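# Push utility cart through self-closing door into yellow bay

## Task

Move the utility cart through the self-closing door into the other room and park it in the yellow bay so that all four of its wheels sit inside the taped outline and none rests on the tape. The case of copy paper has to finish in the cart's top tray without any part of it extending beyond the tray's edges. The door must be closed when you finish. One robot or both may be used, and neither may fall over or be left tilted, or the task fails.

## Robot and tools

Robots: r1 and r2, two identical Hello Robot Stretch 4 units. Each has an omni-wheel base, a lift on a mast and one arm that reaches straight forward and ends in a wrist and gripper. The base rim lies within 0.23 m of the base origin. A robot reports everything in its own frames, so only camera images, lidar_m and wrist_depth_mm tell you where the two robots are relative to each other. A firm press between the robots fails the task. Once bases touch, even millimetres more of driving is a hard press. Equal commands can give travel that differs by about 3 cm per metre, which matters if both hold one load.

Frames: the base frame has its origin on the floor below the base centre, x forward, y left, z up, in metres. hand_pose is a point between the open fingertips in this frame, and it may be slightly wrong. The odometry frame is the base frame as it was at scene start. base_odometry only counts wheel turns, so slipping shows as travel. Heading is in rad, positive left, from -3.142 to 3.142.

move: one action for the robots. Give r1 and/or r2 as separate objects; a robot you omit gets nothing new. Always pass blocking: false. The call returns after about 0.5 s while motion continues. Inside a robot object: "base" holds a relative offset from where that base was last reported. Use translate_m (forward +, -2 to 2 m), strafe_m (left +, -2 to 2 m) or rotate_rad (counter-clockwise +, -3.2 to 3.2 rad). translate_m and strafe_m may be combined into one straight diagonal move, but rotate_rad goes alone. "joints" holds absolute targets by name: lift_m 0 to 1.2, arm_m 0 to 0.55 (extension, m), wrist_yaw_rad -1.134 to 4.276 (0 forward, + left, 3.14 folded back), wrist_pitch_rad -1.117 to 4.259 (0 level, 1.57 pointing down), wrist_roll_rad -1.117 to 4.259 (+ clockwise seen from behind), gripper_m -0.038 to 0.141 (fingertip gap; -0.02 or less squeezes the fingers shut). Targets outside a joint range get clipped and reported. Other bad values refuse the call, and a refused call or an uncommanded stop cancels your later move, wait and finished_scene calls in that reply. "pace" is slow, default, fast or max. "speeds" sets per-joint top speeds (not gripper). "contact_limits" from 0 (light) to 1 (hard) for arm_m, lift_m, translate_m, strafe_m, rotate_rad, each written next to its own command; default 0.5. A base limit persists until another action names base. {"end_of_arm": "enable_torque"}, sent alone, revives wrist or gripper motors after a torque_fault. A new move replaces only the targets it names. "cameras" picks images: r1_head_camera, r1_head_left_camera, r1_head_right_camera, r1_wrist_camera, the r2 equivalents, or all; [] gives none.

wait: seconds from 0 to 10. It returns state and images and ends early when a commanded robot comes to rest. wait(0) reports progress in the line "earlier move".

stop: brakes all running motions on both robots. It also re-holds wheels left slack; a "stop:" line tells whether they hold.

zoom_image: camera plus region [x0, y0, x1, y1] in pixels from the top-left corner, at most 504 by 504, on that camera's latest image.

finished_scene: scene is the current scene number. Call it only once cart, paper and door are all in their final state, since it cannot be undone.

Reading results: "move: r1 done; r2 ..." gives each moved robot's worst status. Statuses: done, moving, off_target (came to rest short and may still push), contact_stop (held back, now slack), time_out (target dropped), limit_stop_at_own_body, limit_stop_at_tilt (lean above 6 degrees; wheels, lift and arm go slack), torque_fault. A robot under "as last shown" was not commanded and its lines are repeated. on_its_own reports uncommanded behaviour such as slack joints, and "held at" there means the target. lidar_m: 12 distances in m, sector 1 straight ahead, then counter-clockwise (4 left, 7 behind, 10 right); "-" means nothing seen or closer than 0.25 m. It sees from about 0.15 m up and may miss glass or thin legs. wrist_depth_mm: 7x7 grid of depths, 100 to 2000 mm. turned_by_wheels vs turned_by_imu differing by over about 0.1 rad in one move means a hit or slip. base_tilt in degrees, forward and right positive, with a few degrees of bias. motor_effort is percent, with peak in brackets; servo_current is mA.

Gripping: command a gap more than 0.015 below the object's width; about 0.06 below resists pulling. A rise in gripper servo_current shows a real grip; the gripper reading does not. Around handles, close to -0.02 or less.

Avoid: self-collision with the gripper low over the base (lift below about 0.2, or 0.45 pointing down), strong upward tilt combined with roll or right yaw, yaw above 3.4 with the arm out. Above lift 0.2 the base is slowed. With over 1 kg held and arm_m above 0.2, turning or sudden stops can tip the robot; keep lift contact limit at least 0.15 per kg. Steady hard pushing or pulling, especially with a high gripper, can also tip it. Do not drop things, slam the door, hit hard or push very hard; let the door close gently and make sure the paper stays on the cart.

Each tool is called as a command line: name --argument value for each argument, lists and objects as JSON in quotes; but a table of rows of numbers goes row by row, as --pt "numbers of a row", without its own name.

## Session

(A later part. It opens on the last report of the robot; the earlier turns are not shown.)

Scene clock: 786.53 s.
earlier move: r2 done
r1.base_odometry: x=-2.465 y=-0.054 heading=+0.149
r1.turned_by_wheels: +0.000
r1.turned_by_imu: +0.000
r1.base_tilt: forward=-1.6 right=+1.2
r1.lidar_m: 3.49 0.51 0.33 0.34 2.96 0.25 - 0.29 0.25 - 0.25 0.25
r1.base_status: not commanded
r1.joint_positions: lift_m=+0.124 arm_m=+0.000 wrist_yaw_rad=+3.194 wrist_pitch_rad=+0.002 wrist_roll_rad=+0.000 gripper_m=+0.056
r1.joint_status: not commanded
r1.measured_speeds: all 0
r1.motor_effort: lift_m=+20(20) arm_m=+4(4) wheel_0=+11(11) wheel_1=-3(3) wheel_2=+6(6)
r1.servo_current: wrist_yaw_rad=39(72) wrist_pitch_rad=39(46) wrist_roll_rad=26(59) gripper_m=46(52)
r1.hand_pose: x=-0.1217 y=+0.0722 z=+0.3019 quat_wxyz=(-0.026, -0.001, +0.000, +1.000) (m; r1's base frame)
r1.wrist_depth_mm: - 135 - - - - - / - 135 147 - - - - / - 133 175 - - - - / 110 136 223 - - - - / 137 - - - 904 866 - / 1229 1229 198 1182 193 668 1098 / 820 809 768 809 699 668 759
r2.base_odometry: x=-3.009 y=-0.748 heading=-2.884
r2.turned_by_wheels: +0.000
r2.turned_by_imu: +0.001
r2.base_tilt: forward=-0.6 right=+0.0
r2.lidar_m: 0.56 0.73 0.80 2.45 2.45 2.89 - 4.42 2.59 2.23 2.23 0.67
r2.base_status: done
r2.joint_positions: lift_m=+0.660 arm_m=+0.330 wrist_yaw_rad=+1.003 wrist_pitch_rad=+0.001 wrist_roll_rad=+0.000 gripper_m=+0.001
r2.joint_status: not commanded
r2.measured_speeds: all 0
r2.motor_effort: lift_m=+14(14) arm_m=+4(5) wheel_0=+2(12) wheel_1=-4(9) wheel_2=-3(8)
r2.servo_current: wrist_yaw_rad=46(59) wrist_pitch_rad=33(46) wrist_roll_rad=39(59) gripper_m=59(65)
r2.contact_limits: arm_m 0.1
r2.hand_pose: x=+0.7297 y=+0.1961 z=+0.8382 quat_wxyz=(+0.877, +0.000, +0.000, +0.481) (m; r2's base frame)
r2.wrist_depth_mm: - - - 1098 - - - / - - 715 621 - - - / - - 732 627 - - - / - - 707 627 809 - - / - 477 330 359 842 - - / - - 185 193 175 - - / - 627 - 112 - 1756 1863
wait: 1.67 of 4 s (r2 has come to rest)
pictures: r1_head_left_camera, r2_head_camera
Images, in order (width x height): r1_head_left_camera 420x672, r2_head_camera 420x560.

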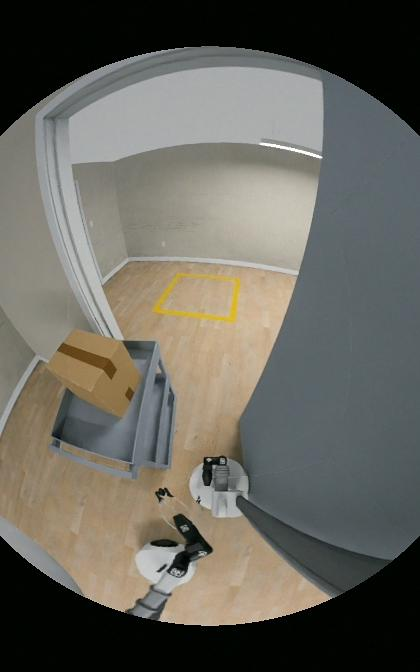

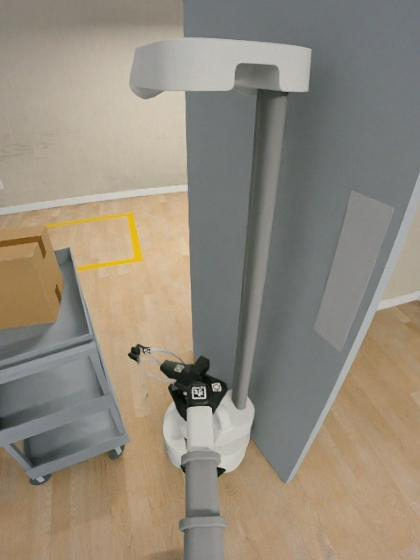

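move --blocking false --cameras '[]' --r2 '{"joints":{"arm_m":0.0}}'

wait --seconds 3 --cameras '[]'

move --blocking false --cameras '[]' --r2 '{"base":{"translate_m":-0.3},"joints":{"wrist_yaw_rad":0.0,"lift_m":0.685}}'

wait --seconds 3 --cameras '[]'

move --blocking false --cameras '[]' --r2 '{"base":{"rotate_rad":0.31},"joints":{"gripper_m":0.141}}'

wait --seconds 3 --cameras '["r2_head_camera","r2_head_left_camera"]'

Scene clock: 794.07 s.
move: r2 moving
r1: as last shown
r1.base_tilt: forward=-1.6 right=+1.3
r1.lidar_m: 3.48 0.51 0.34 0.25 0.25 0.25 0.68 0.31 0.25 - 0.25 0.25
r1.motor_effort: lift_m=+20(20) arm_m=+4(4) wheel_0=+11(11) wheel_1=-3(4) wheel_2=+6(6)
r1.servo_current: wrist_yaw_rad=39(65) wrist_pitch_rad=46(46) wrist_roll_rad=52(59) gripper_m=46(52)
r1.wrist_depth_mm: - 135 - - - - - / - 135 147 - - - - / - 133 175 - - - - / 110 136 224 - - - - / 137 - - - 891 854 - / 1229 1205 198 1205 193 668 1098 / 820 820 759 809 699 676 768
r2.base_odometry: x=-3.009 y=-0.748 heading=-2.884
r2.turned_by_wheels: +0.000
r2.turned_by_imu: +0.000
r2.base_tilt: forward=-0.6 right=+0.0
r2.lidar_m: 0.58 0.72 0.80 2.44 2.46 2.93 - 4.37 2.62 2.24 2.22 0.66
r2.base_status: not commanded
r2.joint_positions: lift_m=+0.660 arm_m=+0.279 wrist_yaw_rad=+1.003 wrist_pitch_rad=+0.001 wrist_roll_rad=+0.000 gripper_m=+0.001
r2.joint_status: arm_m moving
r2.measured_speeds: translate_m=+0.000 strafe_m=+0.000 rotate_rad=+0.000 lift_m=+0.000 arm_m=-0.195 wrist_yaw_rad=+0.000 wrist_pitch_rad=+0.000 wrist_roll_rad=+0.000
r2.motor_effort: lift_m=+14(14) arm_m=-10(10) wheel_0=+3(3) wheel_1=-4(4) wheel_2=-4(4)
r2.servo_current: wrist_yaw_rad=52(59) wrist_pitch_rad=39(46) wrist_roll_rad=46(59) gripper_m=52(59)
r2.hand_pose: x=+0.6791 y=+0.1961 z=+0.8382 quat_wxyz=(+0.877, +0.000, +0.000, +0.481) (m; r2's base frame)
r2.wrist_depth_mm: - - - 1098 - - - / - - - 647 - - - / - - 778 654 759 - - / - - 473 634 723 - - / - 647 449 349 - - - / - - 183 193 175 - - / 1983 647 - 112 - 1808 1863
pictures: none
No camera images: "cameras" was empty.

Scene clock: 795.67 s.
earlier move: r2 done
r1.base_odometry: x=-2.465 y=-0.054 heading=+0.149
r1.turned_by_wheels: +0.000
r1.turned_by_imu: +0.000
r1.base_tilt: forward=-1.6 right=+1.3
r1.lidar_m: 3.49 0.49 0.34 0.34 0.43 0.42 0.63 0.29 0.25 - 0.25 0.25
r1.base_status: not commanded
r1.joint_positions: lift_m=+0.124 arm_m=+0.000 wrist_yaw_rad=+3.194 wrist_pitch_rad=+0.002 wrist_roll_rad=+0.000 gripper_m=+0.056
r1.joint_status: not commanded
r1.measured_speeds: all 0
r1.motor_effort: lift_m=+19(20) arm_m=+4(4) wheel_0=+10(11) wheel_1=-3(4) wheel_2=+6(6)
r1.servo_current: wrist_yaw_rad=33(72) wrist_pitch_rad=33(52) wrist_roll_rad=46(65) gripper_m=39(52)
r1.hand_pose: x=-0.1217 y=+0.0722 z=+0.3019 quat_wxyz=(-0.026, -0.001, +0.000, +1.000) (m; r1's base frame)
r1.wrist_depth_mm: - 135 - - - - - / - 135 147 - - - - / - 133 175 - - - - / 110 136 223 - - - - / 137 - - - 891 866 - / 1229 1229 198 1205 193 668 1098 / 820 809 759 798 691 676 768
r2.base_odometry: x=-3.009 y=-0.748 heading=-2.884
r2.turned_by_wheels: +0.000
r2.turned_by_imu: +0.000
r2.base_tilt: forward=-0.7 right=+0.0
r2.lidar_m: 0.57 0.76 0.81 2.45 2.46 2.89 - 4.42 2.58 2.23 2.26 0.67
r2.base_status: not commanded
r2.joint_positions: lift_m=+0.660 arm_m=+0.000 wrist_yaw_rad=+1.003 wrist_pitch_rad=+0.001 wrist_roll_rad=+0.000 gripper_m=+0.001
r2.joint_status: all done
r2.measured_speeds: all 0
r2.motor_effort: lift_m=+14(14) arm_m=-8(11) wheel_0=+3(3) wheel_1=-3(4) wheel_2=-3(4)
r2.servo_current: wrist_yaw_rad=39(59) wrist_pitch_rad=46(46) wrist_roll_rad=39(59) gripper_m=52(65)
r2.hand_pose: x=+0.3999 y=+0.1961 z=+0.8382 quat_wxyz=(+0.877, +0.000, +0.000, +0.481) (m; r2's base frame)
r2.wrist_depth_mm: - - - - 1255 - - / - - - - 1229 - - / - - - 991 854 878 - / - - - - 842 904 - / - - - - - - - / - - 189 193 174 - - / 1921 1708 - 112 - - 1808
wait: 1.60 of 3 s (r2 has come to rest)
pictures: none
No camera images: "cameras" was empty.

Scene clock: 796.17 s.
move: r2 moving
r1: as last shown
r1.base_tilt: forward=-1.5 right=+1.3
r1.lidar_m: 3.49 0.52 0.34 0.32 2.94 0.37 0.69 0.33 0.25 - 0.25 0.25
r1.motor_effort: lift_m=+19(20) arm_m=+4(4) wheel_0=+10(11) wheel_1=-3(3) wheel_2=+6(6)
r1.servo_current: wrist_yaw_rad=39(59) wrist_pitch_rad=39(46) wrist_roll_rad=46(78) gripper_m=33(46)
r1.wrist_depth_mm: - 135 - - - - - / - 135 147 - - - - / - 133 175 - - - - / 110 136 223 - - - - / 137 - - - 891 854 - / 1255 1229 198 1182 193 699 1098 / 809 820 759 798 732 699 798
r2.base_odometry: x=-2.979 y=-0.740 heading=-2.885
r2.turned_by_wheels: +0.000
r2.turned_by_imu: +0.000
r2.base_tilt: forward=-0.7 right=+0.1
r2.lidar_m: 0.61 0.78 0.84 2.44 2.46 2.86 - 4.40 2.58 2.26 2.24 0.69
r2.base_status: translate_m moving
r2.joint_positions: lift_m=+0.684 arm_m=+0.000 wrist_yaw_rad=+0.438 wrist_pitch_rad=+0.001 wrist_roll_rad=+0.000 gripper_m=+0.001
r2.joint_status: lift_m moving; wrist_yaw_rad moving
r2.measured_speeds: translate_m=-0.121 strafe_m=+0.001 rotate_rad=+0.002 lift_m=+0.027 arm_m=+0.000 wrist_yaw_rad=-1.735 wrist_pitch_rad=+0.000 wrist_roll_rad=+0.000
r2.motor_effort: lift_m=+20(25) arm_m=-7(8) wheel_0=-9(9) wheel_1=-9(9) wheel_2=+12(12)
r2.servo_current: wrist_yaw_rad=130(156) wrist_pitch_rad=46(46) wrist_roll_rad=46(46) gripper_m=59(59)
r2.hand_pose: x=+0.4693 y=+0.0433 z=+0.8618 quat_wxyz=(+0.976, +0.000, +0.001, +0.217) (m; r2's base frame)
r2.wrist_depth_mm: - - - - - - - / - - - - - - - / - 946 878 - - - - / - 960 904 - - - - / - - - 1255 - - - / 723 - 187 193 183 - - / - 136 - 112 - - -
pictures: none
No camera images: "cameras" was empty.

Scene clock: 798.13 s.
earlier move: r2 done
r1.base_odometry: x=-2.465 y=-0.054 heading=+0.149
r1.turned_by_wheels: +0.000
r1.turned_by_imu: +0.000
r1.base_tilt: forward=-1.6 right=+1.3
r1.lidar_m: 3.49 0.50 0.35 0.33 2.96 0.65 - 0.31 0.25 - 0.25 0.25
r1.base_status: not commanded
r1.joint_positions: lift_m=+0.124 arm_m=+0.000 wrist_yaw_rad=+3.194 wrist_pitch_rad=+0.002 wrist_roll_rad=+0.000 gripper_m=+0.056
r1.joint_status: not commanded
r1.measured_speeds: all 0
r1.motor_effort: lift_m=+19(20) arm_m=+4(4) wheel_0=+11(11) wheel_1=-3(3) wheel_2=+6(6)
r1.servo_current: wrist_yaw_rad=52(65) wrist_pitch_rad=52(52) wrist_roll_rad=46(78) gripper_m=39(46)
r1.hand_pose: x=-0.1217 y=+0.0722 z=+0.3019 quat_wxyz=(-0.026, -0.001, +0.000, +1.000) (m; r1's base frame)
r1.wrist_depth_mm: - 135 - - - - - / - 135 146 - - - - / - 132 175 - - - - / 110 136 224 - - - - / 137 - - - 1078 976 - / 1255 1205 198 1229 193 946 1118 / 809 809 768 798 788 831 798
r2.base_odometry: x=-2.719 y=-0.672 heading=-2.885
r2.turned_by_wheels: +0.000
r2.turned_by_imu: +0.000
r2.base_tilt: forward=-0.6 right=+0.0
r2.lidar_m: 0.86 0.98 1.93 2.38 2.39 2.80 4.16 4.13 2.63 2.31 2.32 0.93
r2.base_status: done
r2.joint_positions: lift_m=+0.685 arm_m=+0.000 wrist_yaw_rad=+0.003 wrist_pitch_rad=+0.001 wrist_roll_rad=+0.000 gripper_m=+0.001
r2.joint_status: all done
r2.measured_speeds: all 0
r2.motor_effort: lift_m=+21(25) arm_m=-7(8) wheel_0=-2(10) wheel_1=-5(9) wheel_2=+3(13)
r2.servo_current: wrist_yaw_rad=39(156) wrist_pitch_rad=46(46) wrist_roll_rad=39(59) gripper_m=59(65)
r2.hand_pose: x=+0.4597 y=-0.0866 z=+0.8626 quat_wxyz=(+1.000, +0.000, +0.001, +0.001) (m; r2's base frame)
r2.wrist_depth_mm: - - - - - 683 - / - - - - - 691 - / 1008 - - - - 699 - / 976 - - - - - - / - - - - - - - / 1281 - 189 193 175 - - / - 127 - 112 - - 1808
wait: 1.97 of 3 s (r2 has come to rest)
pictures: none
No camera images: "cameras" was empty.

Scene clock: 798.63 s.
move: r2 moving
r1: as last shown
r1.base_tilt: forward=-1.5 right=+1.3
r1.lidar_m: 3.49 0.51 0.35 0.31 2.94 0.64 1.03 0.32 0.25 - 0.25 0.25
r1.motor_effort: lift_m=+19(20) arm_m=+4(4) wheel_0=+10(11) wheel_1=-3(3) wheel_2=+6(6)
r1.servo_current: wrist_yaw_rad=46(52) wrist_pitch_rad=39(52) wrist_roll_rad=59(59) gripper_m=33(46)
r1.wrist_depth_mm: - 135 - - - - - / - 135 147 - - - - / - 132 175 - - - - / 110 136 223 - - - - / 137 - - - 1078 991 - / 1229 1229 198 1205 192 946 1118 / 809 809 759 798 798 831 798
r2.base_odometry: x=-2.719 y=-0.672 heading=-2.656
r2.turned_by_wheels: +0.229
r2.turned_by_imu: +0.223
r2.base_tilt: forward=-0.6 right=+0.1
r2.lidar_m: 0.88 1.03 2.30 2.35 2.45 3.29 - 3.39 2.42 2.28 2.35 0.89
r2.base_status: rotate_rad moving
r2.joint_positions: lift_m=+0.685 arm_m=+0.000 wrist_yaw_rad=+0.003 wrist_pitch_rad=+0.001 wrist_roll_rad=+0.000 gripper_m=+0.020
r2.joint_status: gripper_m moving
r2.measured_speeds: translate_m=+0.001 strafe_m=-0.002 rotate_rad=+0.601 lift_m=+0.000 arm_m=+0.000 wrist_yaw_rad=+0.000 wrist_pitch_rad=+0.000 wrist_roll_rad=+0.000
r2.motor_effort: lift_m=+21(21) arm_m=-7(7) wheel_0=-4(12) wheel_1=-4(9) wheel_2=-5(11)
r2.servo_current: wrist_yaw_rad=39(52) wrist_pitch_rad=46(46) wrist_roll_rad=46(52) gripper_m=65(85)
r2.hand_pose: x=+0.4597 y=-0.0866 z=+0.8626 quat_wxyz=(+1.000, +0.000, +0.001, +0.001) (m; r2's base frame)
r2.wrist_depth_mm: - - - - - - - / - 1464 - - - - 640 / - 1060 - - - - 634 / - 1078 1229 - - - - / - - - - - - - / - 1308 187 200 185 - - / - 127 - 112 - - -
pictures: none
No camera images: "cameras" was empty.

Scene clock: 800.43 s.
earlier move: r2 done
r1.base_odometry: x=-2.465 y=-0.054 heading=+0.149
r1.turned_by_wheels: +0.000
r1.turned_by_imu: +0.000
r1.base_tilt: forward=-1.6 right=+1.3
r1.lidar_m: 3.48 0.50 0.34 0.31 2.94 0.61 1.05 0.30 0.25 - 0.25 0.27
r1.base_status: not commanded
r1.joint_positions: lift_m=+0.124 arm_m=+0.000 wrist_yaw_rad=+3.194 wrist_pitch_rad=+0.002 wrist_roll_rad=+0.000 gripper_m=+0.056
r1.joint_status: not commanded
r1.measured_speeds: all 0
r1.motor_effort: lift_m=+20(20) arm_m=+4(4) wheel_0=+10(11) wheel_1=-3(4) wheel_2=+6(6)
r1.servo_current: wrist_yaw_rad=46(72) wrist_pitch_rad=46(52) wrist_roll_rad=46(65) gripper_m=39(46)
r1.hand_pose: x=-0.1217 y=+0.0722 z=+0.3019 quat_wxyz=(-0.026, -0.001, +0.000, +1.000) (m; r1's base frame)
r1.wrist_depth_mm: - 135 - - - - - / - 135 147 - - - - / - 133 175 - - - - / 110 136 223 - - - - / 137 - - - 1098 976 - / 1229 1229 198 1205 193 946 1118 / 809 820 759 798 788 831 798
r2.base_odometry: x=-2.719 y=-0.672 heading=-2.576
r2.turned_by_wheels: +0.080
r2.turned_by_imu: +0.078
r2.base_tilt: forward=-0.7 right=+0.1
r2.lidar_m: 0.90 1.04 2.45 2.38 2.56 3.63 4.22 3.13 2.37 2.31 2.21 0.88
r2.base_status: done
r2.joint_positions: lift_m=+0.685 arm_m=+0.000 wrist_yaw_rad=+0.003 wrist_pitch_rad=+0.001 wrist_roll_rad=+0.000 gripper_m=+0.141
r2.joint_status: all done
r2.measured_speeds: all 0
r2.motor_effort: lift_m=+21(21) arm_m=-7(8) wheel_0=-2(12) wheel_1=-4(9) wheel_2=-5(11)
r2.servo_current: wrist_yaw_rad=46(65) wrist_pitch_rad=39(46) wrist_roll_rad=39(65) gripper_m=52(137)
r2.hand_pose: x=+0.4597 y=-0.0866 z=+0.8626 quat_wxyz=(+1.000, +0.000, +0.001, +0.001) (m; r2's base frame)
r2.wrist_depth_mm: - - - - - - - / - - - - - - - / - - 1118 - - - - / - 1138 1118 - - - - / - - - - - - - / - 202 187 - - 186 - / - - - 112 1983 - -
wait: 1.80 of 3 s (r2 has come to rest)
pictures: r2_head_camera, r2_head_left_camera
Images, in order (width x height): r2_head_camera 420x560, r2_head_left_camera 420x672.

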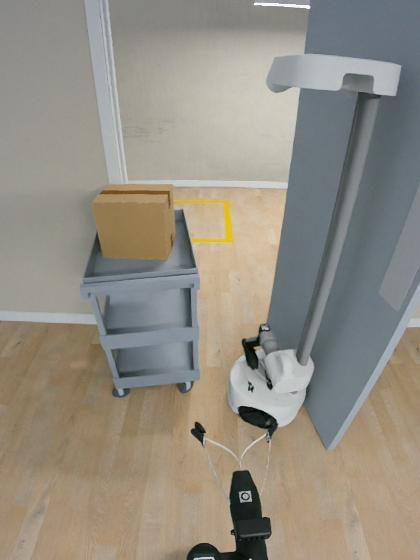

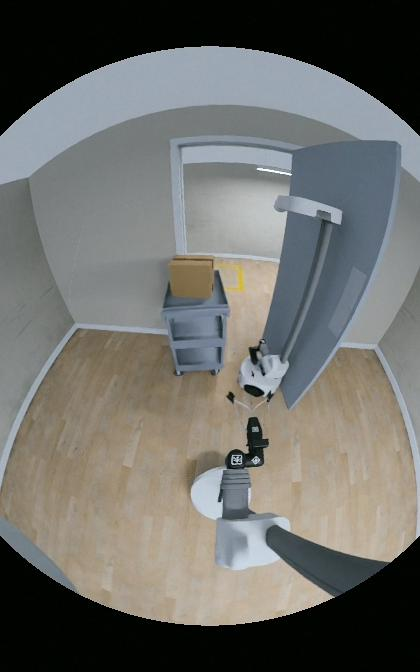

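move --blocking false --cameras '[]' --r2 '{"base":{"strafe_m":1.43},"joints":{"gripper_m":0.0,"lift_m":0.66,"wrist_yaw_rad":0.2}}'

wait --seconds 8 --cameras '[]'

wait --seconds 3 --cameras '[]'

move --blocking false --cameras '[]' --r2 '{"base":{"rotate_rad":-1.4}}'

wait --seconds 4 --cameras '["r2_head_camera"]'

Scene clock: 815.20 s.
move: r2 moving
r1: as last shown
r1.lidar_m: 3.47 0.50 0.35 0.30 2.97 0.61 - 0.28 0.25 - 0.25 0.25
r1.motor_effort: lift_m=+19(20) arm_m=+4(4) wheel_0=+10(11) wheel_1=-3(3) wheel_2=+6(6)
r1.servo_current: wrist_yaw_rad=46(65) wrist_pitch_rad=46(46) wrist_roll_rad=52(59) gripper_m=33(46)
r1.wrist_depth_mm: - 135 - - - - - / - 135 147 - - - - / - 133 175 - - - - / 110 136 224 - - - - / 137 - - - 1182 976 - / 1255 1229 199 1205 193 946 1098 / 809 820 759 798 798 831 809
r2.base_odometry: x=-2.700 y=-0.702 heading=-2.575
r2.turned_by_wheels: +0.000
r2.turned_by_imu: +0.001
r2.base_tilt: forward=-0.7 right=+0.1
r2.lidar_m: 0.95 1.02 2.41 2.34 2.48 3.57 4.24 3.16 2.41 2.34 2.20 0.89
r2.base_status: strafe_m moving
r2.joint_positions: lift_m=+0.661 arm_m=+0.000 wrist_yaw_rad=+0.197 wrist_pitch_rad=+0.001 wrist_roll_rad=+0.000 gripper_m=+0.130
r2.joint_status: lift_m moving; wrist_yaw_rad moving; gripper_m moving
r2.measured_speeds: translate_m=+0.001 strafe_m=+0.142 rotate_rad=-0.005 lift_m=-0.027 arm_m=+0.000 wrist_yaw_rad=+0.005 wrist_pitch_rad=+0.000 wrist_roll_rad=+0.000
r2.motor_effort: lift_m=+13(20) arm_m=-7(7) wheel_0=-10(11) wheel_1=+11(13) wheel_2=-1(5)
r2.servo_current: wrist_yaw_rad=26(104) wrist_pitch_rad=39(46) wrist_roll_rad=52(52) gripper_m=104(111)
r2.hand_pose: x=+0.4710 y=-0.0293 z=+0.8391 quat_wxyz=(+0.995, +0.000, +0.001, +0.098) (m; r2's base frame)
r2.wrist_depth_mm: - - - - - - - / - - - - - - - / - - - 1118 - - - / - - - 1098 - - - / - - - - - - - / - 193 195 - 866 - - / 1808 1708 - 112 1863 1808 -
pictures: none
No camera images: "cameras" was empty.

Scene clock: 820.80 s.
earlier move: r2 done
r1.base_odometry: x=-2.465 y=-0.054 heading=+0.149
r1.turned_by_wheels: +0.000
r1.turned_by_imu: +0.000
r1.base_tilt: forward=-1.6 right=+1.3
r1.lidar_m: 3.49 0.51 0.33 0.31 1.82 4.57 - 0.33 0.25 - 0.25 0.27
r1.base_status: not commanded
r1.joint_positions: lift_m=+0.124 arm_m=+0.000 wrist_yaw_rad=+3.194 wrist_pitch_rad=+0.002 wrist_roll_rad=+0.000 gripper_m=+0.056
r1.joint_status: not commanded
r1.measured_speeds: all 0
r1.motor_effort: lift_m=+19(20) arm_m=+4(4) wheel_0=+11(11) wheel_1=-3(4) wheel_2=+6(6)
r1.servo_current: wrist_yaw_rad=39(78) wrist_pitch_rad=39(52) wrist_roll_rad=46(72) gripper_m=39(46)
r1.hand_pose: x=-0.1217 y=+0.0722 z=+0.3019 quat_wxyz=(-0.026, -0.001, +0.000, +1.000) (m; r1's base frame)
r1.wrist_depth_mm: - 135 - - - - - / - 135 147 - - - - / - 133 175 - - - - / 110 136 223 - - - - / 137 - - - - - - / 1229 1229 198 1229 193 1160 1118 / 809 809 759 798 788 820 798
r2.base_odometry: x=-1.952 y=-1.879 heading=-2.576
r2.turned_by_wheels: +0.000
r2.turned_by_imu: +0.002
r2.base_tilt: forward=-0.6 right=+0.0
r2.lidar_m: 1.72 1.33 0.98 0.97 1.01 1.51 4.07 4.32 3.80 3.74 1.44 1.35
r2.base_status: done
r2.joint_positions: lift_m=+0.660 arm_m=+0.000 wrist_yaw_rad=+0.197 wrist_pitch_rad=+0.001 wrist_roll_rad=+0.000 gripper_m=+0.001
r2.joint_status: all done
r2.measured_speeds: all 0
r2.motor_effort: lift_m=+14(20) arm_m=-7(7) wheel_0=-1(13) wheel_1=+3(13) wheel_2=+0(5)
r2.servo_current: wrist_yaw_rad=46(104) wrist_pitch_rad=39(52) wrist_roll_rad=46(65) gripper_m=65(176)
r2.hand_pose: x=+0.4710 y=-0.0292 z=+0.8382 quat_wxyz=(+0.995, +0.000, +0.001, +0.098) (m; r2's base frame)
r2.wrist_depth_mm: - - 1756 - - - - / - - 1756 - - - - / - - 1756 - - - - / - - 1756 - - - - / - - 1808 - - - - / - - 187 193 174 - - / - 126 - 112 - - -
wait: 5.60 of 8 s (r2 has come to rest)
pictures: none
No camera images: "cameras" was empty.

Scene clock: 823.80 s.
r1.base_odometry: x=-2.465 y=-0.054 heading=+0.149
r1.turned_by_wheels: +0.000
r1.turned_by_imu: +0.000
r1.base_tilt: forward=-1.6 right=+1.3
r1.lidar_m: 3.47 0.51 0.36 0.34 1.81 4.58 - 0.31 0.25 - 0.25 0.25
r1.base_status: not commanded
r1.joint_positions: lift_m=+0.124 arm_m=+0.000 wrist_yaw_rad=+3.194 wrist_pitch_rad=+0.002 wrist_roll_rad=+0.000 gripper_m=+0.056
r1.joint_status: not commanded
r1.measured_speeds: all 0
r1.motor_effort: lift_m=+20(20) arm_m=+4(4) wheel_0=+10(11) wheel_1=-3(4) wheel_2=+6(6)
r1.servo_current: wrist_yaw_rad=46(78) wrist_pitch_rad=46(52) wrist_roll_rad=52(72) gripper_m=39(46)
r1.hand_pose: x=-0.1217 y=+0.0722 z=+0.3019 quat_wxyz=(-0.026, -0.001, +0.000, +1.000) (m; r1's base frame)
r1.wrist_depth_mm: - 135 - - - - - / - 135 147 - - - - / - 133 175 - - - - / 110 136 223 - - - - / 137 - - - - - - / 1229 1229 198 1205 193 1160 1118 / 820 820 759 798 798 820 798
r2.base_odometry: x=-1.952 y=-1.879 heading=-2.576
r2.turned_by_wheels: +0.000
r2.turned_by_imu: +0.000
r2.base_tilt: forward=-0.7 right=+0.1
r2.lidar_m: 1.71 1.29 0.98 0.96 1.02 1.52 4.15 4.31 3.84 3.72 1.39 1.37
r2.base_status: done
r2.joint_positions: lift_m=+0.660 arm_m=+0.000 wrist_yaw_rad=+0.197 wrist_pitch_rad=+0.001 wrist_roll_rad=+0.000 gripper_m=+0.001
r2.joint_status: all done
r2.measured_speeds: all 0
r2.motor_effort: lift_m=+14(20) arm_m=-7(7) wheel_0=-1(13) wheel_1=+3(13) wheel_2=+0(5)
r2.servo_current: wrist_yaw_rad=39(104) wrist_pitch_rad=39(52) wrist_roll_rad=46(65) gripper_m=65(176)
r2.hand_pose: x=+0.4710 y=-0.0292 z=+0.8382 quat_wxyz=(+0.995, +0.000, +0.001, +0.098) (m; r2's base frame)
r2.wrist_depth_mm: - - 1756 - - - - / - - 1756 - - - - / - - 1808 - - - - / - - 1808 - - - - / - - 1863 - - - - / - - 187 193 175 - - / - 126 - 112 - - -
wait: 3.00 s; at rest by 0.27 s
pictures: none
No camera images: "cameras" was empty.

Scene clock: 824.30 s.
move: r2 moving
r1: as last shown
r1.lidar_m: 3.50 0.48 0.34 0.34 1.72 4.55 - 0.32 0.25 - 0.25 0.25
r1.motor_effort: lift_m=+19(20) arm_m=+4(4) wheel_0=+10(11) wheel_1=-3(3) wheel_2=+6(6)
r1.servo_current: wrist_yaw_rad=46(78) wrist_pitch_rad=46(46) wrist_roll_rad=59(59) gripper_m=39(39)
r1.wrist_depth_mm: - 135 - - - - - / - 135 147 - - - - / - 133 175 - - - - / 110 136 224 - - - - / 137 - - - - - - / 1229 1229 198 1205 193 1160 1118 / 809 809 759 809 798 820 798
r2.base_odometry: x=-1.952 y=-1.879 heading=-2.828
r2.turned_by_wheels: -0.252
r2.turned_by_imu: -0.245
r2.base_tilt: forward=-0.6 right=+0.1
r2.lidar_m: 1.72 1.72 1.10 0.97 0.98 1.18 2.39 4.07 4.17 3.74 1.83 1.37
r2.base_status: rotate_rad moving
r2.joint_positions: lift_m=+0.660 arm_m=+0.000 wrist_yaw_rad=+0.197 wrist_pitch_rad=+0.001 wrist_roll_rad=+0.000 gripper_m=+0.001
r2.joint_status: not commanded
r2.measured_speeds: translate_m=+0.002 strafe_m=-0.002 rotate_rad=-0.972 lift_m=+0.000 arm_m=+0.000 wrist_yaw_rad=+0.000 wrist_pitch_rad=+0.000 wrist_roll_rad=+0.000
r2.motor_effort: lift_m=+14(14) arm_m=-7(7) wheel_0=+5(11) wheel_1=+9(10) wheel_2=+10(11)
r2.servo_current: wrist_yaw_rad=39(59) wrist_pitch_rad=46(46) wrist_roll_rad=46(59) gripper_m=72(72)
r2.hand_pose: x=+0.4710 y=-0.0292 z=+0.8382 quat_wxyz=(+0.995, +0.000, +0.001, +0.099) (m; r2's base frame)
r2.wrist_depth_mm: - - - - - - - / 1661 - - - - - - / 1708 - - - - - 1464 / - - - - - - 1430 / - - - - - - - / - - 184 193 175 - - / - 135 - 112 - - -
pictures: none
No camera images: "cameras" was empty.

Scene clock: 825.80 s.
earlier move: r2 done
r1.base_odometry: x=-2.465 y=-0.054 heading=+0.149
r1.turned_by_wheels: +0.000
r1.turned_by_imu: +0.000
r1.base_tilt: forward=-1.6 right=+1.3
r1.lidar_m: 3.49 0.49 0.33 0.34 1.77 4.55 - 0.32 0.25 - 0.25 0.25
r1.base_status: not commanded
r1.joint_positions: lift_m=+0.124 arm_m=+0.000 wrist_yaw_rad=+3.194 wrist_pitch_rad=+0.002 wrist_roll_rad=+0.000 gripper_m=+0.056
r1.joint_status: not commanded
r1.measured_speeds: all 0
r1.motor_effort: lift_m=+19(20) arm_m=+4(4) wheel_0=+11(11) wheel_1=-3(3) wheel_2=+6(6)
r1.servo_current: wrist_yaw_rad=52(78) wrist_pitch_rad=39(52) wrist_roll_rad=52(72) gripper_m=46(46)
r1.hand_pose: x=-0.1217 y=+0.0722 z=+0.3019 quat_wxyz=(-0.026, -0.001, +0.000, +1.000) (m; r1's base frame)
r1.wrist_depth_mm: - 135 - - - - - / - 135 147 - - - - / - 133 175 - - - - / 110 136 223 - - - - / 137 - - - - - - / 1229 1255 198 1205 193 1160 1118 / 809 820 768 798 798 831 798
r2.base_odometry: x=-1.952 y=-1.879 heading=+2.308
r2.turned_by_wheels: -1.147
r2.turned_by_imu: -1.116
r2.base_tilt: forward=-0.7 right=+0.1
r2.lidar_m: 1.98 1.37 1.66 1.71 1.14 0.95 0.95 1.13 1.96 4.02 4.38 3.74
r2.base_status: done
r2.joint_positions: lift_m=+0.660 arm_m=+0.000 wrist_yaw_rad=+0.197 wrist_pitch_rad=+0.001 wrist_roll_rad=+0.000 gripper_m=+0.001
r2.joint_status: not commanded
r2.measured_speeds: all 0
r2.motor_effort: lift_m=+14(14) arm_m=-7(7) wheel_0=+5(12) wheel_1=+2(11) wheel_2=+4(11)
r2.servo_current: wrist_yaw_rad=46(59) wrist_pitch_rad=46(46) wrist_roll_rad=52(65) gripper_m=65(72)
r2.hand_pose: x=+0.4710 y=-0.0292 z=+0.8382 quat_wxyz=(+0.995, +0.000, +0.001, +0.099) (m; r2's base frame)
r2.wrist_depth_mm: - - - - - - - / - - - - - - - / 1366 - - - - - - / 1281 - - - - - - / - - - - - - - / 1160 - 189 193 183 - - / 1576 127 - 112 - 1863 1863
wait: 1.50 of 4 s (r2 has come to rest)
pictures: r2_head_camera
Images, in order (width x height): r2_head_camera 420x560.

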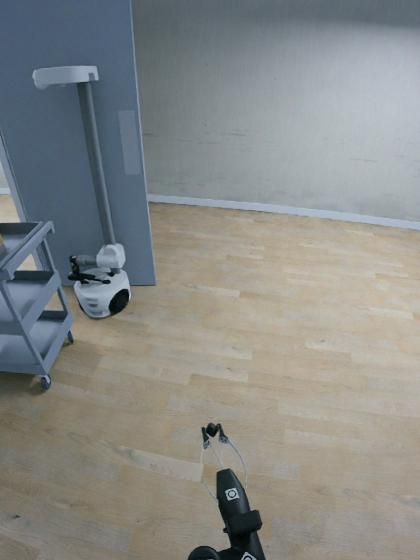

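move --blocking false --cameras '[]' --r2 '{"base":{"translate_m":0.24,"strafe_m":1.24}}'

wait --seconds 8 --cameras '["r2_head_camera","r2_wrist_camera"]'

Scene clock: 830.40 s.
move: r2 moving
r1: as last shown
r1.lidar_m: 3.52 0.51 0.35 0.33 1.67 4.54 - 0.31 0.25 - 0.25 0.25
r1.motor_effort: lift_m=+19(20) arm_m=+4(4) wheel_0=+10(11) wheel_1=-3(3) wheel_2=+6(6)
r1.servo_current: wrist_yaw_rad=33(59) wrist_pitch_rad=39(52) wrist_roll_rad=59(65) gripper_m=33(46)
r1.wrist_depth_mm: - 135 - - - - - / - 135 146 - - - - / - 133 175 - - - - / 110 136 223 - - - - / 137 - - - - - - / 1229 1229 198 1205 193 1160 1118 / 809 820 759 788 798 820 798
r2.base_odometry: x=-1.980 y=-1.896 heading=+2.308
r2.turned_by_wheels: +0.000
r2.turned_by_imu: +0.000
r2.base_tilt: forward=-0.7 right=+0.1
r2.lidar_m: 1.90 1.37 1.62 1.67 1.13 0.96 0.96 1.14 1.93 4.06 4.38 3.75
r2.base_status: translate_m moving; strafe_m moving
r2.joint_positions: lift_m=+0.660 arm_m=+0.000 wrist_yaw_rad=+0.197 wrist_pitch_rad=+0.001 wrist_roll_rad=+0.000 gripper_m=+0.001
r2.joint_status: not commanded
r2.measured_speeds: translate_m=+0.023 strafe_m=+0.126 rotate_rad=+0.003 lift_m=+0.000 arm_m=+0.000 wrist_yaw_rad=+0.000 wrist_pitch_rad=+0.000 wrist_roll_rad=+0.000
r2.motor_effort: lift_m=+14(14) arm_m=-7(7) wheel_0=-10(10) wheel_1=+12(12) wheel_2=-7(7)
r2.servo_current: wrist_yaw_rad=46(59) wrist_pitch_rad=39(46) wrist_roll_rad=33(59) gripper_m=78(78)
r2.hand_pose: x=+0.4710 y=-0.0292 z=+0.8382 quat_wxyz=(+0.995, +0.000, +0.001, +0.099) (m; r2's base frame)
r2.wrist_depth_mm: - - - - - - - / - - - - - - - / 1366 - - - - - - / 1281 - - - - - - / - - - - - - - / 1160 1537 189 193 183 - - / 1537 127 - 112 - 1863 1808
pictures: none
No camera images: "cameras" was empty.

Scene clock: 835.53 s.
earlier move: r2 done
r1.base_odometry: x=-2.465 y=-0.054 heading=+0.149
r1.turned_by_wheels: +0.000
r1.turned_by_imu: +0.000
r1.base_tilt: forward=-1.6 right=+1.3
r1.lidar_m: 3.48 0.51 0.34 0.33 2.95 4.53 - 0.30 0.25 - 0.25 0.25
r1.base_status: not commanded
r1.joint_positions: lift_m=+0.124 arm_m=+0.000 wrist_yaw_rad=+3.194 wrist_pitch_rad=+0.002 wrist_roll_rad=+0.000 gripper_m=+0.056
r1.joint_status: not commanded
r1.measured_speeds: all 0
r1.motor_effort: lift_m=+20(20) arm_m=+4(4) wheel_0=+10(11) wheel_1=-3(3) wheel_2=+6(6)
r1.servo_current: wrist_yaw_rad=46(78) wrist_pitch_rad=46(52) wrist_roll_rad=26(72) gripper_m=39(52)
r1.hand_pose: x=-0.1217 y=+0.0722 z=+0.3019 quat_wxyz=(-0.026, -0.001, +0.000, +1.000) (m; r1's base frame)
r1.wrist_depth_mm: - 135 - - - - - / - 135 147 - - - - / - 133 175 - - - - / 110 136 223 - - - - / 137 - - - - - - / 1229 1229 198 1229 193 1160 1138 / 809 809 759 798 788 820 798
r2.base_odometry: x=-3.031 y=-2.535 heading=+2.308
r2.turned_by_wheels: +0.000
r2.turned_by_imu: +0.002
r2.base_tilt: forward=-0.7 right=+0.1
r2.lidar_m: 0.89 0.57 0.47 0.46 0.54 0.90 0.89 1.04 1.82 5.28 4.46 0.92
r2.base_status: done
r2.joint_positions: lift_m=+0.660 arm_m=+0.000 wrist_yaw_rad=+0.197 wrist_pitch_rad=+0.001 wrist_roll_rad=+0.000 gripper_m=+0.001
r2.joint_status: not commanded
r2.measured_speeds: all 0
r2.motor_effort: lift_m=+15(16) arm_m=-7(7) wheel_0=-2(13) wheel_1=+2(13) wheel_2=-5(10)
r2.servo_current: wrist_yaw_rad=52(59) wrist_pitch_rad=46(52) wrist_roll_rad=39(65) gripper_m=65(78)
r2.hand_pose: x=+0.4710 y=-0.0292 z=+0.8381 quat_wxyz=(+0.995, +0.000, +0.001, +0.099) (m; r2's base frame)
r2.wrist_depth_mm: - - - - 1756 - - / - - - - 732 - - / - - - 809 741 - 1464 / - - - 798 741 - - / - - - - - - - / - - 183 193 174 - 1336 / - 126 - 112 - - -
wait: 5.13 of 8 s (r2 has come to rest)
pictures: r2_head_camera, r2_wrist_camera
Images, in order (width x height): r2_head_camera 420x560, r2_wrist_camera 616x392.

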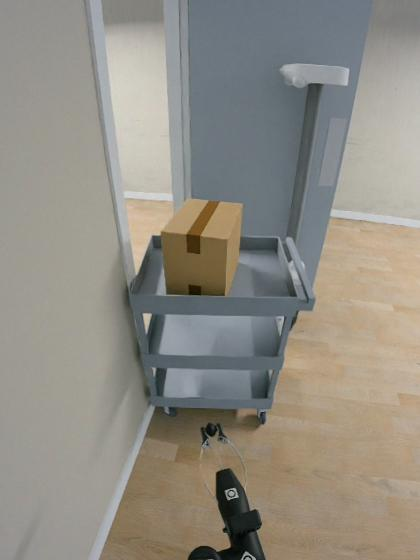

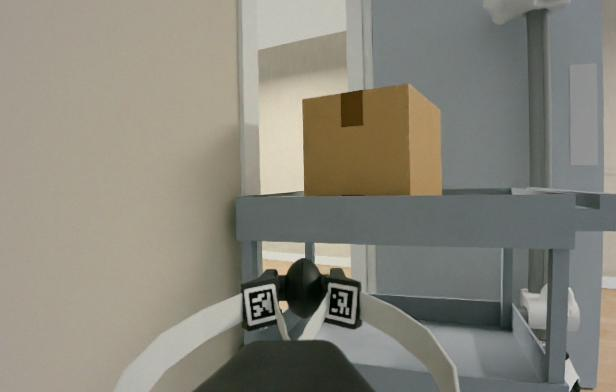

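move --blocking false --cameras '[]' --r2 '{"base":{"translate_m":0.42},"joints":{"lift_m":0.69}}'

wait --seconds 5 --cameras '[]'

move --blocking false --cameras '["r2_wrist_camera"]' --r2 '{"base":{"translate_m":0.2},"pace":"slow","contact_limits":{"translate_m":0.6}}'

wait --seconds 4 --cameras '["r2_head_camera","r1_head_left_camera"]'

Scene clock: 847.77 s.
move: r2 moving
r1: as last shown
r1.lidar_m: 3.50 0.52 0.31 0.33 2.96 4.55 - 0.30 0.25 - 0.25 0.25
r1.servo_current: wrist_yaw_rad=26(52) wrist_pitch_rad=46(46) wrist_roll_rad=46(59) gripper_m=39(46)
r1.wrist_depth_mm: - 135 - - - - - / - 135 146 - - - - / - 133 175 - - - - / 110 136 223 - - - - / 137 - - - - - - / 1255 1229 198 1205 193 1160 1118 / 820 809 768 798 798 820 809
r2.base_odometry: x=-3.052 y=-2.512 heading=+2.308
r2.turned_by_wheels: +0.000
r2.turned_by_imu: +0.001
r2.base_tilt: forward=-0.7 right=+0.0
r2.lidar_m: 0.87 0.53 0.46 0.46 0.54 0.91 0.91 1.06 1.84 5.29 4.39 0.88
r2.base_status: translate_m moving
r2.joint_positions: lift_m=+0.687 arm_m=+0.000 wrist_yaw_rad=+0.197 wrist_pitch_rad=+0.001 wrist_roll_rad=+0.000 gripper_m=+0.001
r2.joint_status: lift_m moving
r2.measured_speeds: translate_m=+0.122 strafe_m=+0.000 rotate_rad=+0.001 lift_m=+0.044 arm_m=+0.000 wrist_yaw_rad=+0.000 wrist_pitch_rad=+0.000 wrist_roll_rad=+0.000
r2.motor_effort: lift_m=+22(25) arm_m=-7(7) wheel_0=+8(8) wheel_1=+8(8) wheel_2=-12(13)
r2.servo_current: wrist_yaw_rad=52(52) wrist_pitch_rad=39(46) wrist_roll_rad=52(52) gripper_m=72(72)
r2.hand_pose: x=+0.4710 y=-0.0292 z=+0.8651 quat_wxyz=(+0.995, +0.000, +0.001, +0.099) (m; r2's base frame)
r2.wrist_depth_mm: - - - - 1708 - - / - - - - 1708 - - / - - - 788 699 - - / - - - 778 715 - - / - - - 220 - - - / - - 185 193 174 - 580 / - 126 - 112 - - 580
pictures: none
No camera images: "cameras" was empty.

Scene clock: 850.13 s.
earlier move: r2 done
r1.base_odometry: x=-2.465 y=-0.054 heading=+0.149
r1.turned_by_wheels: +0.000
r1.turned_by_imu: +0.000
r1.base_tilt: forward=-1.6 right=+1.3
r1.lidar_m: 3.48 0.50 0.35 0.34 2.95 4.56 - 0.30 0.25 - 0.25 0.25
r1.base_status: not commanded
r1.joint_positions: lift_m=+0.124 arm_m=+0.000 wrist_yaw_rad=+3.194 wrist_pitch_rad=+0.002 wrist_roll_rad=+0.000 gripper_m=+0.056
r1.joint_status: not commanded
r1.measured_speeds: all 0
r1.motor_effort: lift_m=+19(20) arm_m=+4(4) wheel_0=+10(11) wheel_1=-3(3) wheel_2=+6(6)
r1.servo_current: wrist_yaw_rad=46(65) wrist_pitch_rad=46(52) wrist_roll_rad=52(72) gripper_m=39(46)
r1.hand_pose: x=-0.1217 y=+0.0722 z=+0.3019 quat_wxyz=(-0.026, -0.001, +0.000, +1.000) (m; r1's base frame)
r1.wrist_depth_mm: - 135 - - - - - / - 135 147 - - - - / - 132 175 - - - - / 110 136 224 - - - - / 137 - - - - - - / 1229 1229 198 1205 193 1138 1118 / 809 820 759 798 809 820 798
r2.base_odometry: x=-3.314 y=-2.224 heading=+2.308
r2.turned_by_wheels: +0.000
r2.turned_by_imu: +0.001
r2.base_tilt: forward=-0.6 right=+0.1
r2.lidar_m: 0.50 0.45 0.36 0.36 0.42 0.76 1.30 1.51 2.61 5.37 4.01 0.51
r2.base_status: done
r2.joint_positions: lift_m=+0.690 arm_m=+0.000 wrist_yaw_rad=+0.197 wrist_pitch_rad=+0.001 wrist_roll_rad=+0.000 gripper_m=+0.001
r2.joint_status: all done
r2.measured_speeds: all 0
r2.motor_effort: lift_m=+21(25) arm_m=-7(7) wheel_0=+4(11) wheel_1=+3(9) wheel_2=-3(15)
r2.servo_current: wrist_yaw_rad=39(59) wrist_pitch_rad=39(46) wrist_roll_rad=52(65) gripper_m=72(72)
r2.hand_pose: x=+0.4710 y=-0.0292 z=+0.8676 quat_wxyz=(+0.995, +0.000, +0.001, +0.099) (m; r2's base frame)
r2.wrist_depth_mm: 384 - - 345 303 - - / 387 - 394 340 304 433 - / 387 - 397 342 303 430 - / 387 - 404 345 307 427 - / 368 332 317 332 298 359 - / 364 336 191 193 185 243 231 / 375 135 - 112 260 242 233
wait: 2.37 of 5 s (r2 has come to rest)
pictures: none
No camera images: "cameras" was empty.

Scene clock: 850.63 s.
move: r2 moving
r1: as last shown
r1.lidar_m: 3.49 0.51 0.33 0.32 2.95 4.56 - 0.31 0.25 - 0.25 0.25
r1.servo_current: wrist_yaw_rad=52(72) wrist_pitch_rad=39(46) wrist_roll_rad=39(52) gripper_m=39(46)
r1.wrist_depth_mm: - 135 - - - - - / - 135 147 - - - - / - 133 175 - - - - / 110 136 222 - - - - / 137 - - - - - - / 1229 1229 198 1205 193 1138 1138 / 798 809 759 798 788 820 798
r2.base_odometry: x=-3.322 y=-2.215 heading=+2.309
r2.turned_by_wheels: +0.000
r2.turned_by_imu: +0.000
r2.base_tilt: forward=-0.7 right=+0.1
r2.lidar_m: 0.49 0.43 0.36 0.35 0.43 0.77 1.31 1.53 2.62 5.36 3.98 0.48
r2.base_status: translate_m moving
r2.joint_positions: lift_m=+0.690 arm_m=+0.000 wrist_yaw_rad=+0.197 wrist_pitch_rad=+0.001 wrist_roll_rad=+0.000 gripper_m=+0.001
r2.joint_status: not commanded
r2.measured_speeds: translate_m=+0.049 strafe_m=+0.000 rotate_rad=-0.001 lift_m=+0.000 arm_m=+0.000 wrist_yaw_rad=+0.000 wrist_pitch_rad=+0.000 wrist_roll_rad=+0.000
r2.motor_effort: lift_m=+21(21) arm_m=-7(7) wheel_0=+6(10) wheel_1=+7(7) wheel_2=-9(11)
r2.servo_current: wrist_yaw_rad=39(59) wrist_pitch_rad=39(39) wrist_roll_rad=46(65) gripper_m=65(72)
r2.contact_limits: translate_m 0.6
r2.hand_pose: x=+0.4710 y=-0.0292 z=+0.8676 quat_wxyz=(+0.995, +0.000, +0.001, +0.099) (m; r2's base frame)
r2.wrist_depth_mm: 382 - - 324 290 - - / 384 - 375 325 291 413 - / 387 - 379 329 290 407 - / 387 - 387 330 290 404 - / 364 322 359 322 290 407 - / 351 320 191 194 241 233 223 / 370 136 294 112 249 232 -
pictures: r2_wrist_camera
Images, in order (width x height): r2_wrist_camera 616x392.

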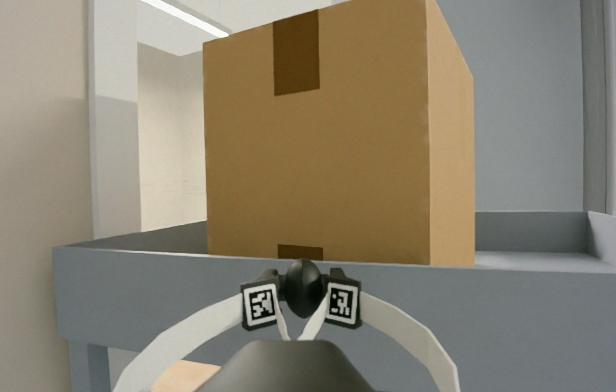

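Scene clock: 853.40 s.
earlier move: r2 done
r1.base_odometry: x=-2.465 y=-0.054 heading=+0.149
r1.turned_by_wheels: +0.000
r1.turned_by_imu: +0.000
r1.base_tilt: forward=-1.6 right=+1.3
r1.lidar_m: 3.49 0.25 0.25 0.38 2.96 4.57 - 0.32 0.25 - 0.25 0.25
r1.base_status: not commanded
r1.joint_positions: lift_m=+0.124 arm_m=+0.000 wrist_yaw_rad=+3.194 wrist_pitch_rad=+0.002 wrist_roll_rad=+0.000 gripper_m=+0.056
r1.joint_status: not commanded
r1.measured_speeds: all 0
r1.motor_effort: lift_m=+19(20) arm_m=+4(4) wheel_0=+11(11) wheel_1=-3(4) wheel_2=+6(6)
r1.servo_current: wrist_yaw_rad=52(72) wrist_pitch_rad=39(52) wrist_roll_rad=33(65) gripper_m=39(46)
r1.hand_pose: x=-0.1217 y=+0.0722 z=+0.3019 quat_wxyz=(-0.026, -0.001, +0.000, +1.000) (m; r1's base frame)
r1.wrist_depth_mm: - 135 - - - - - / - 135 146 - - - - / - 133 175 - - - - / 110 136 222 - - - - / 137 - - - - - - / 1229 1229 198 1205 192 1160 1098 / 809 809 768 798 788 831 809
r2.base_odometry: x=-3.448 y=-2.076 heading=+2.308
r2.turned_by_wheels: +0.000
r2.turned_by_imu: +0.012
r2.base_tilt: forward=-0.7 right=+0.1
r2.lidar_m: 0.44 0.38 0.31 0.31 0.35 0.66 1.47 1.75 3.01 5.45 3.73 0.50
r2.base_status: done
r2.joint_positions: lift_m=+0.690 arm_m=+0.000 wrist_yaw_rad=+0.195 wrist_pitch_rad=+0.001 wrist_roll_rad=+0.000 gripper_m=+0.001
r2.joint_status: not commanded
r2.measured_speeds: all 0
r2.motor_effort: lift_m=+21(21) arm_m=+5(7) wheel_0=+3(11) wheel_1=+4(12) wheel_2=-8(20)
r2.servo_current: wrist_yaw_rad=59(65) wrist_pitch_rad=39(46) wrist_roll_rad=39(65) gripper_m=52(72)
r2.contact_limits: translate_m 0.6
r2.hand_pose: x=+0.4707 y=-0.0298 z=+0.8676 quat_wxyz=(+0.995, +0.000, +0.001, +0.097) (m; r2's base frame)
r2.wrist_depth_mm: - - 310 293 277 - - / - - 315 293 279 - - / - - 315 297 279 - - / - - 319 298 281 - - / - 330 317 297 282 - 473 / 245 242 189 193 236 237 236 / 246 244 242 112 238 237 236
wait: 2.77 of 4 s (r2 has come to rest)
pictures: r1_head_left_camera, r2_head_camera
Images, in order (width x height): r1_head_left_camera 420x672, r2_head_camera 420x560.

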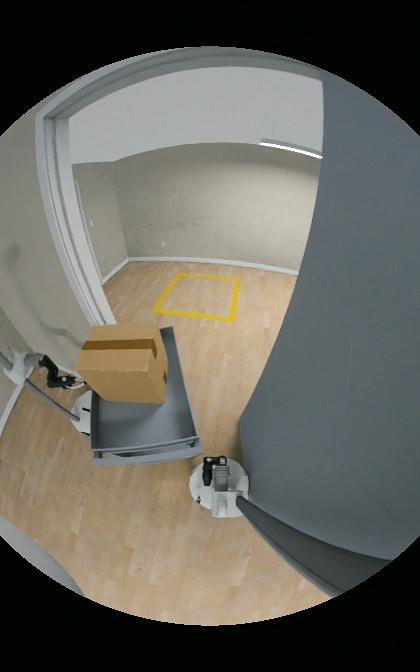

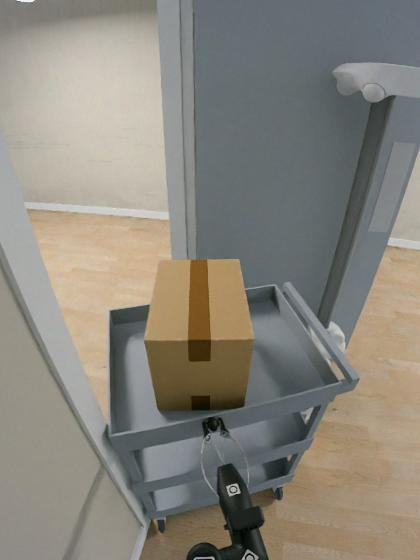

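zoom_image --camera "r1_head_left_camera" --region '[50, 290, 290, 530]'

zoom_image --camera "r2_head_camera" --region '[60, 240, 400, 560]'

Scaled by 2.100 from the camera's 420x672 image, which has a finer 600x960 frame.

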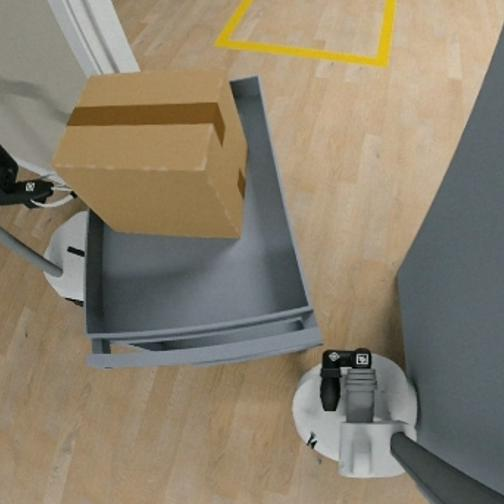

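Scaled by 1.482 from the camera's 420x560 image, which has a finer 1200x1600 frame.

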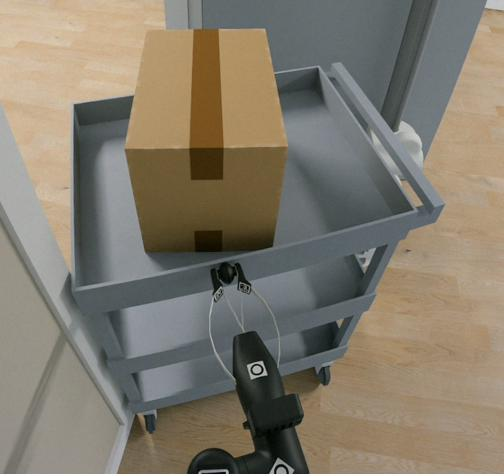

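move --blocking false --cameras '[]' --r2 '{"base":{"translate_m":-0.1}}'

wait --seconds 3 --cameras '[]'

move --blocking false --cameras '[]' --r2 '{"base":{"strafe_m":0.04},"joints":{"wrist_yaw_rad":0.5},"pace":"slow"}'

wait --seconds 2 --cameras '["r2_wrist_camera"]'

Scene clock: 879.63 s.
move: r2 moving
r1: as last shown
r1.lidar_m: 3.48 0.25 0.25 0.34 2.95 4.53 - 0.33 0.25 - 0.25 0.25
r1.motor_effort: lift_m=+19(20) arm_m=+4(4) wheel_0=+10(11) wheel_1=-3(3) wheel_2=+6(6)
r1.servo_current: wrist_yaw_rad=46(65) wrist_pitch_rad=46(52) wrist_roll_rad=52(65) gripper_m=39(46)
r1.wrist_depth_mm: - 135 - - - - - / - 135 147 - - - - / - 132 175 - - - - / 110 136 223 - - - - / 137 - - - - - - / 1229 1229 198 1205 193 1160 1118 / 809 820 759 809 788 831 798
r2.base_odometry: x=-3.427 y=-2.099 heading=+2.308
r2.turned_by_wheels: +0.000
r2.turned_by_imu: +0.000
r2.base_tilt: forward=-0.7 right=+0.1
r2.lidar_m: 0.45 0.38 0.31 0.30 0.38 0.72 1.47 1.73 2.95 5.45 3.80 0.52
r2.base_status: translate_m moving
r2.joint_positions: lift_m=+0.690 arm_m=+0.000 wrist_yaw_rad=+0.197 wrist_pitch_rad=+0.001 wrist_roll_rad=+0.000 gripper_m=+0.001
r2.joint_status: not commanded
r2.measured_speeds: translate_m=-0.122 strafe_m=+0.000 rotate_rad=+0.000 lift_m=+0.000 arm_m=+0.000 wrist_yaw_rad=+0.000 wrist_pitch_rad=+0.000 wrist_roll_rad=+0.000
r2.motor_effort: lift_m=+21(21) arm_m=+5(6) wheel_0=-9(9) wheel_1=-8(8) wheel_2=+13(13)
r2.servo_current: wrist_yaw_rad=52(65) wrist_pitch_rad=39(46) wrist_roll_rad=39(52) gripper_m=59(65)
r2.hand_pose: x=+0.4707 y=-0.0292 z=+0.8676 quat_wxyz=(+0.995, +0.000, +0.001, +0.098) (m; r2's base frame)
r2.wrist_depth_mm: - - 347 320 301 - - / - - 342 322 303 - - / - - 345 324 306 - - / - - 349 327 309 - - / 310 273 272 322 300 258 258 / 273 270 189 195 184 262 259 / 276 271 270 112 265 262 259
pictures: none
No camera images: "cameras" was empty.

Scene clock: 880.70 s.
earlier move: r2 done
r1.base_odometry: x=-2.465 y=-0.054 heading=+0.149
r1.turned_by_wheels: +0.000
r1.turned_by_imu: +0.000
r1.base_tilt: forward=-1.6 right=+1.3
r1.lidar_m: 3.49 0.25 0.25 0.35 2.93 4.58 - 0.29 0.25 - 0.25 0.25
r1.base_status: not commanded
r1.joint_positions: lift_m=+0.124 arm_m=+0.000 wrist_yaw_rad=+3.194 wrist_pitch_rad=+0.002 wrist_roll_rad=+0.000 gripper_m=+0.056
r1.joint_status: not commanded
r1.measured_speeds: all 0
r1.motor_effort: lift_m=+19(20) arm_m=+4(4) wheel_0=+10(11) wheel_1=-3(3) wheel_2=+6(6)
r1.servo_current: wrist_yaw_rad=52(72) wrist_pitch_rad=46(52) wrist_roll_rad=39(65) gripper_m=46(46)
r1.hand_pose: x=-0.1217 y=+0.0722 z=+0.3019 quat_wxyz=(-0.026, -0.001, +0.000, +1.000) (m; r1's base frame)
r1.wrist_depth_mm: - 135 - - - - - / - 135 147 - - - - / - 133 175 - - - - / 110 136 224 - - - - / 137 - - - - - - / 1229 1229 198 1205 193 1160 1118 / 820 809 759 809 798 820 798
r2.base_odometry: x=-3.381 y=-2.150 heading=+2.308
r2.turned_by_wheels: +0.000
r2.turned_by_imu: +0.000
r2.base_tilt: forward=-0.7 right=+0.1
r2.lidar_m: 0.51 0.40 0.33 0.32 0.41 0.74 1.38 1.64 2.84 5.41 3.85 0.60
r2.base_status: done
r2.joint_positions: lift_m=+0.690 arm_m=+0.000 wrist_yaw_rad=+0.197 wrist_pitch_rad=+0.001 wrist_roll_rad=+0.000 gripper_m=+0.001
r2.joint_status: not commanded
r2.measured_speeds: all 0
r2.motor_effort: lift_m=+21(21) arm_m=+5(6) wheel_0=-2(9) wheel_1=-4(8) wheel_2=+2(13)
r2.servo_current: wrist_yaw_rad=39(65) wrist_pitch_rad=39(46) wrist_roll_rad=46(59) gripper_m=59(65)
r2.hand_pose: x=+0.4707 y=-0.0292 z=+0.8676 quat_wxyz=(+0.995, +0.000, +0.001, +0.098) (m; r2's base frame)
r2.wrist_depth_mm: - - - - 377 - - / 366 - 424 397 375 - - / 370 - - 399 379 - - / - - - 399 377 - - / 338 345 342 340 334 330 329 / 345 343 191 193 334 332 330 / - 136 - 112 - - -
wait: 1.07 of 3 s (r2 has come to rest)
pictures: none
No camera images: "cameras" was empty.

Scene clock: 881.20 s.
move: r2 moving
r1: as last shown
r1.lidar_m: 3.49 0.25 0.25 0.37 2.96 4.57 - 0.28 0.25 - 0.25 0.27
r1.motor_effort: lift_m=+20(20) arm_m=+4(4) wheel_0=+10(11) wheel_1=-3(3) wheel_2=+6(6)
r1.servo_current: wrist_yaw_rad=46(59) wrist_pitch_rad=33(46) wrist_roll_rad=46(52) gripper_m=46(46)
r1.wrist_depth_mm: - 135 - - - - - / - 135 147 - - - - / - 133 175 - - - - / 110 136 223 - - - - / 137 - - - - - - / 1229 1229 198 1229 192 1160 1118 / 820 820 759 798 798 820 798
r2.base_odometry: x=-3.391 y=-2.160 heading=+2.308
r2.turned_by_wheels: +0.000
r2.turned_by_imu: +0.000
r2.base_tilt: forward=-0.7 right=+0.1
r2.lidar_m: 0.53 0.37 0.32 0.32 0.39 0.69 1.37 1.61 2.86 5.43 3.84 0.59
r2.base_status: strafe_m moving
r2.joint_positions: lift_m=+0.690 arm_m=+0.000 wrist_yaw_rad=+0.475 wrist_pitch_rad=+0.001 wrist_roll_rad=+0.000 gripper_m=+0.001
r2.joint_status: wrist_yaw_rad moving
r2.measured_speeds: translate_m=+0.000 strafe_m=+0.057 rotate_rad=-0.002 lift_m=+0.000 arm_m=+0.000 wrist_yaw_rad=+0.469 wrist_pitch_rad=+0.000 wrist_roll_rad=+0.000
r2.motor_effort: lift_m=+21(21) arm_m=+5(6) wheel_0=-8(10) wheel_1=+7(9) wheel_2=-1(2)
r2.servo_current: wrist_yaw_rad=85(85) wrist_pitch_rad=39(52) wrist_roll_rad=39(59) gripper_m=59(65)
r2.hand_pose: x=+0.4673 y=+0.0540 z=+0.8676 quat_wxyz=(+0.972, +0.000, +0.001, +0.235) (m; r2's base frame)
r2.wrist_depth_mm: 290 332 - - - 329 303 / 291 329 - - 370 332 304 / 290 330 - - 373 332 307 / 294 338 - - 379 336 310 / 287 336 355 317 310 320 304 / 293 338 187 193 296 283 270 / 293 312 - 112 - 278 271
pictures: none
No camera images: "cameras" was empty.

Scene clock: 882.17 s.
earlier move: r2 done
r1.base_odometry: x=-2.465 y=-0.054 heading=+0.149
r1.turned_by_wheels: +0.000
r1.turned_by_imu: +0.000
r1.base_tilt: forward=-1.6 right=+1.3
r1.lidar_m: 3.49 0.25 0.25 0.38 2.95 4.53 - 0.30 0.25 - 0.25 0.25
r1.base_status: not commanded
r1.joint_positions: lift_m=+0.124 arm_m=+0.000 wrist_yaw_rad=+3.194 wrist_pitch_rad=+0.002 wrist_roll_rad=+0.000 gripper_m=+0.056
r1.joint_status: not commanded
r1.measured_speeds: all 0
r1.motor_effort: lift_m=+19(20) arm_m=+4(4) wheel_0=+11(11) wheel_1=-3(3) wheel_2=+6(6)
r1.servo_current: wrist_yaw_rad=52(59) wrist_pitch_rad=33(52) wrist_roll_rad=52(65) gripper_m=39(46)
r1.hand_pose: x=-0.1217 y=+0.0722 z=+0.3019 quat_wxyz=(-0.026, -0.001, +0.000, +1.000) (m; r1's base frame)
r1.wrist_depth_mm: - 135 - - - - - / - 135 147 - - - - / - 132 175 - - - - / 110 136 223 - - - - / 137 - - - - - - / 1229 1229 198 1229 193 1160 1118 / 809 809 759 798 788 831 809
r2.base_odometry: x=-3.410 y=-2.177 heading=+2.308
r2.turned_by_wheels: +0.000
r2.turned_by_imu: +0.000
r2.base_tilt: forward=-0.7 right=+0.1
r2.lidar_m: 0.52 0.37 0.28 0.28 0.34 0.67 1.39 1.62 2.81 5.45 3.86 0.58
r2.base_status: done
r2.joint_positions: lift_m=+0.690 arm_m=+0.000 wrist_yaw_rad=+0.497 wrist_pitch_rad=+0.001 wrist_roll_rad=+0.000 gripper_m=+0.001
r2.joint_status: all done
r2.measured_speeds: all 0
r2.motor_effort: lift_m=+21(21) arm_m=+5(6) wheel_0=-3(10) wheel_1=+4(9) wheel_2=+0(2)
r2.servo_current: wrist_yaw_rad=39(85) wrist_pitch_rad=46(52) wrist_roll_rad=46(65) gripper_m=59(65)
r2.hand_pose: x=+0.4660 y=+0.0607 z=+0.8676 quat_wxyz=(+0.969, +0.000, +0.001, +0.246) (m; r2's base frame)
r2.wrist_depth_mm: 262 301 340 - - 329 297 / 258 304 343 - 373 330 303 / 265 303 343 - 375 330 304 / 265 303 345 - 377 334 304 / 266 304 343 314 303 325 300 / 265 306 187 193 185 276 257 / 265 283 - 112 - - 259
wait: 0.97 of 2 s (r2 has come to rest)
pictures: r2_wrist_camera
Images, in order (width x height): r2_wrist_camera 616x392.

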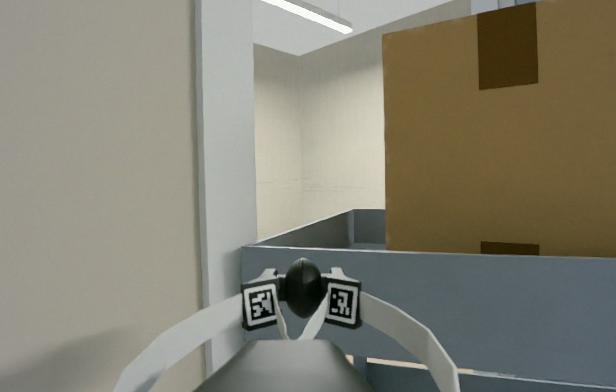

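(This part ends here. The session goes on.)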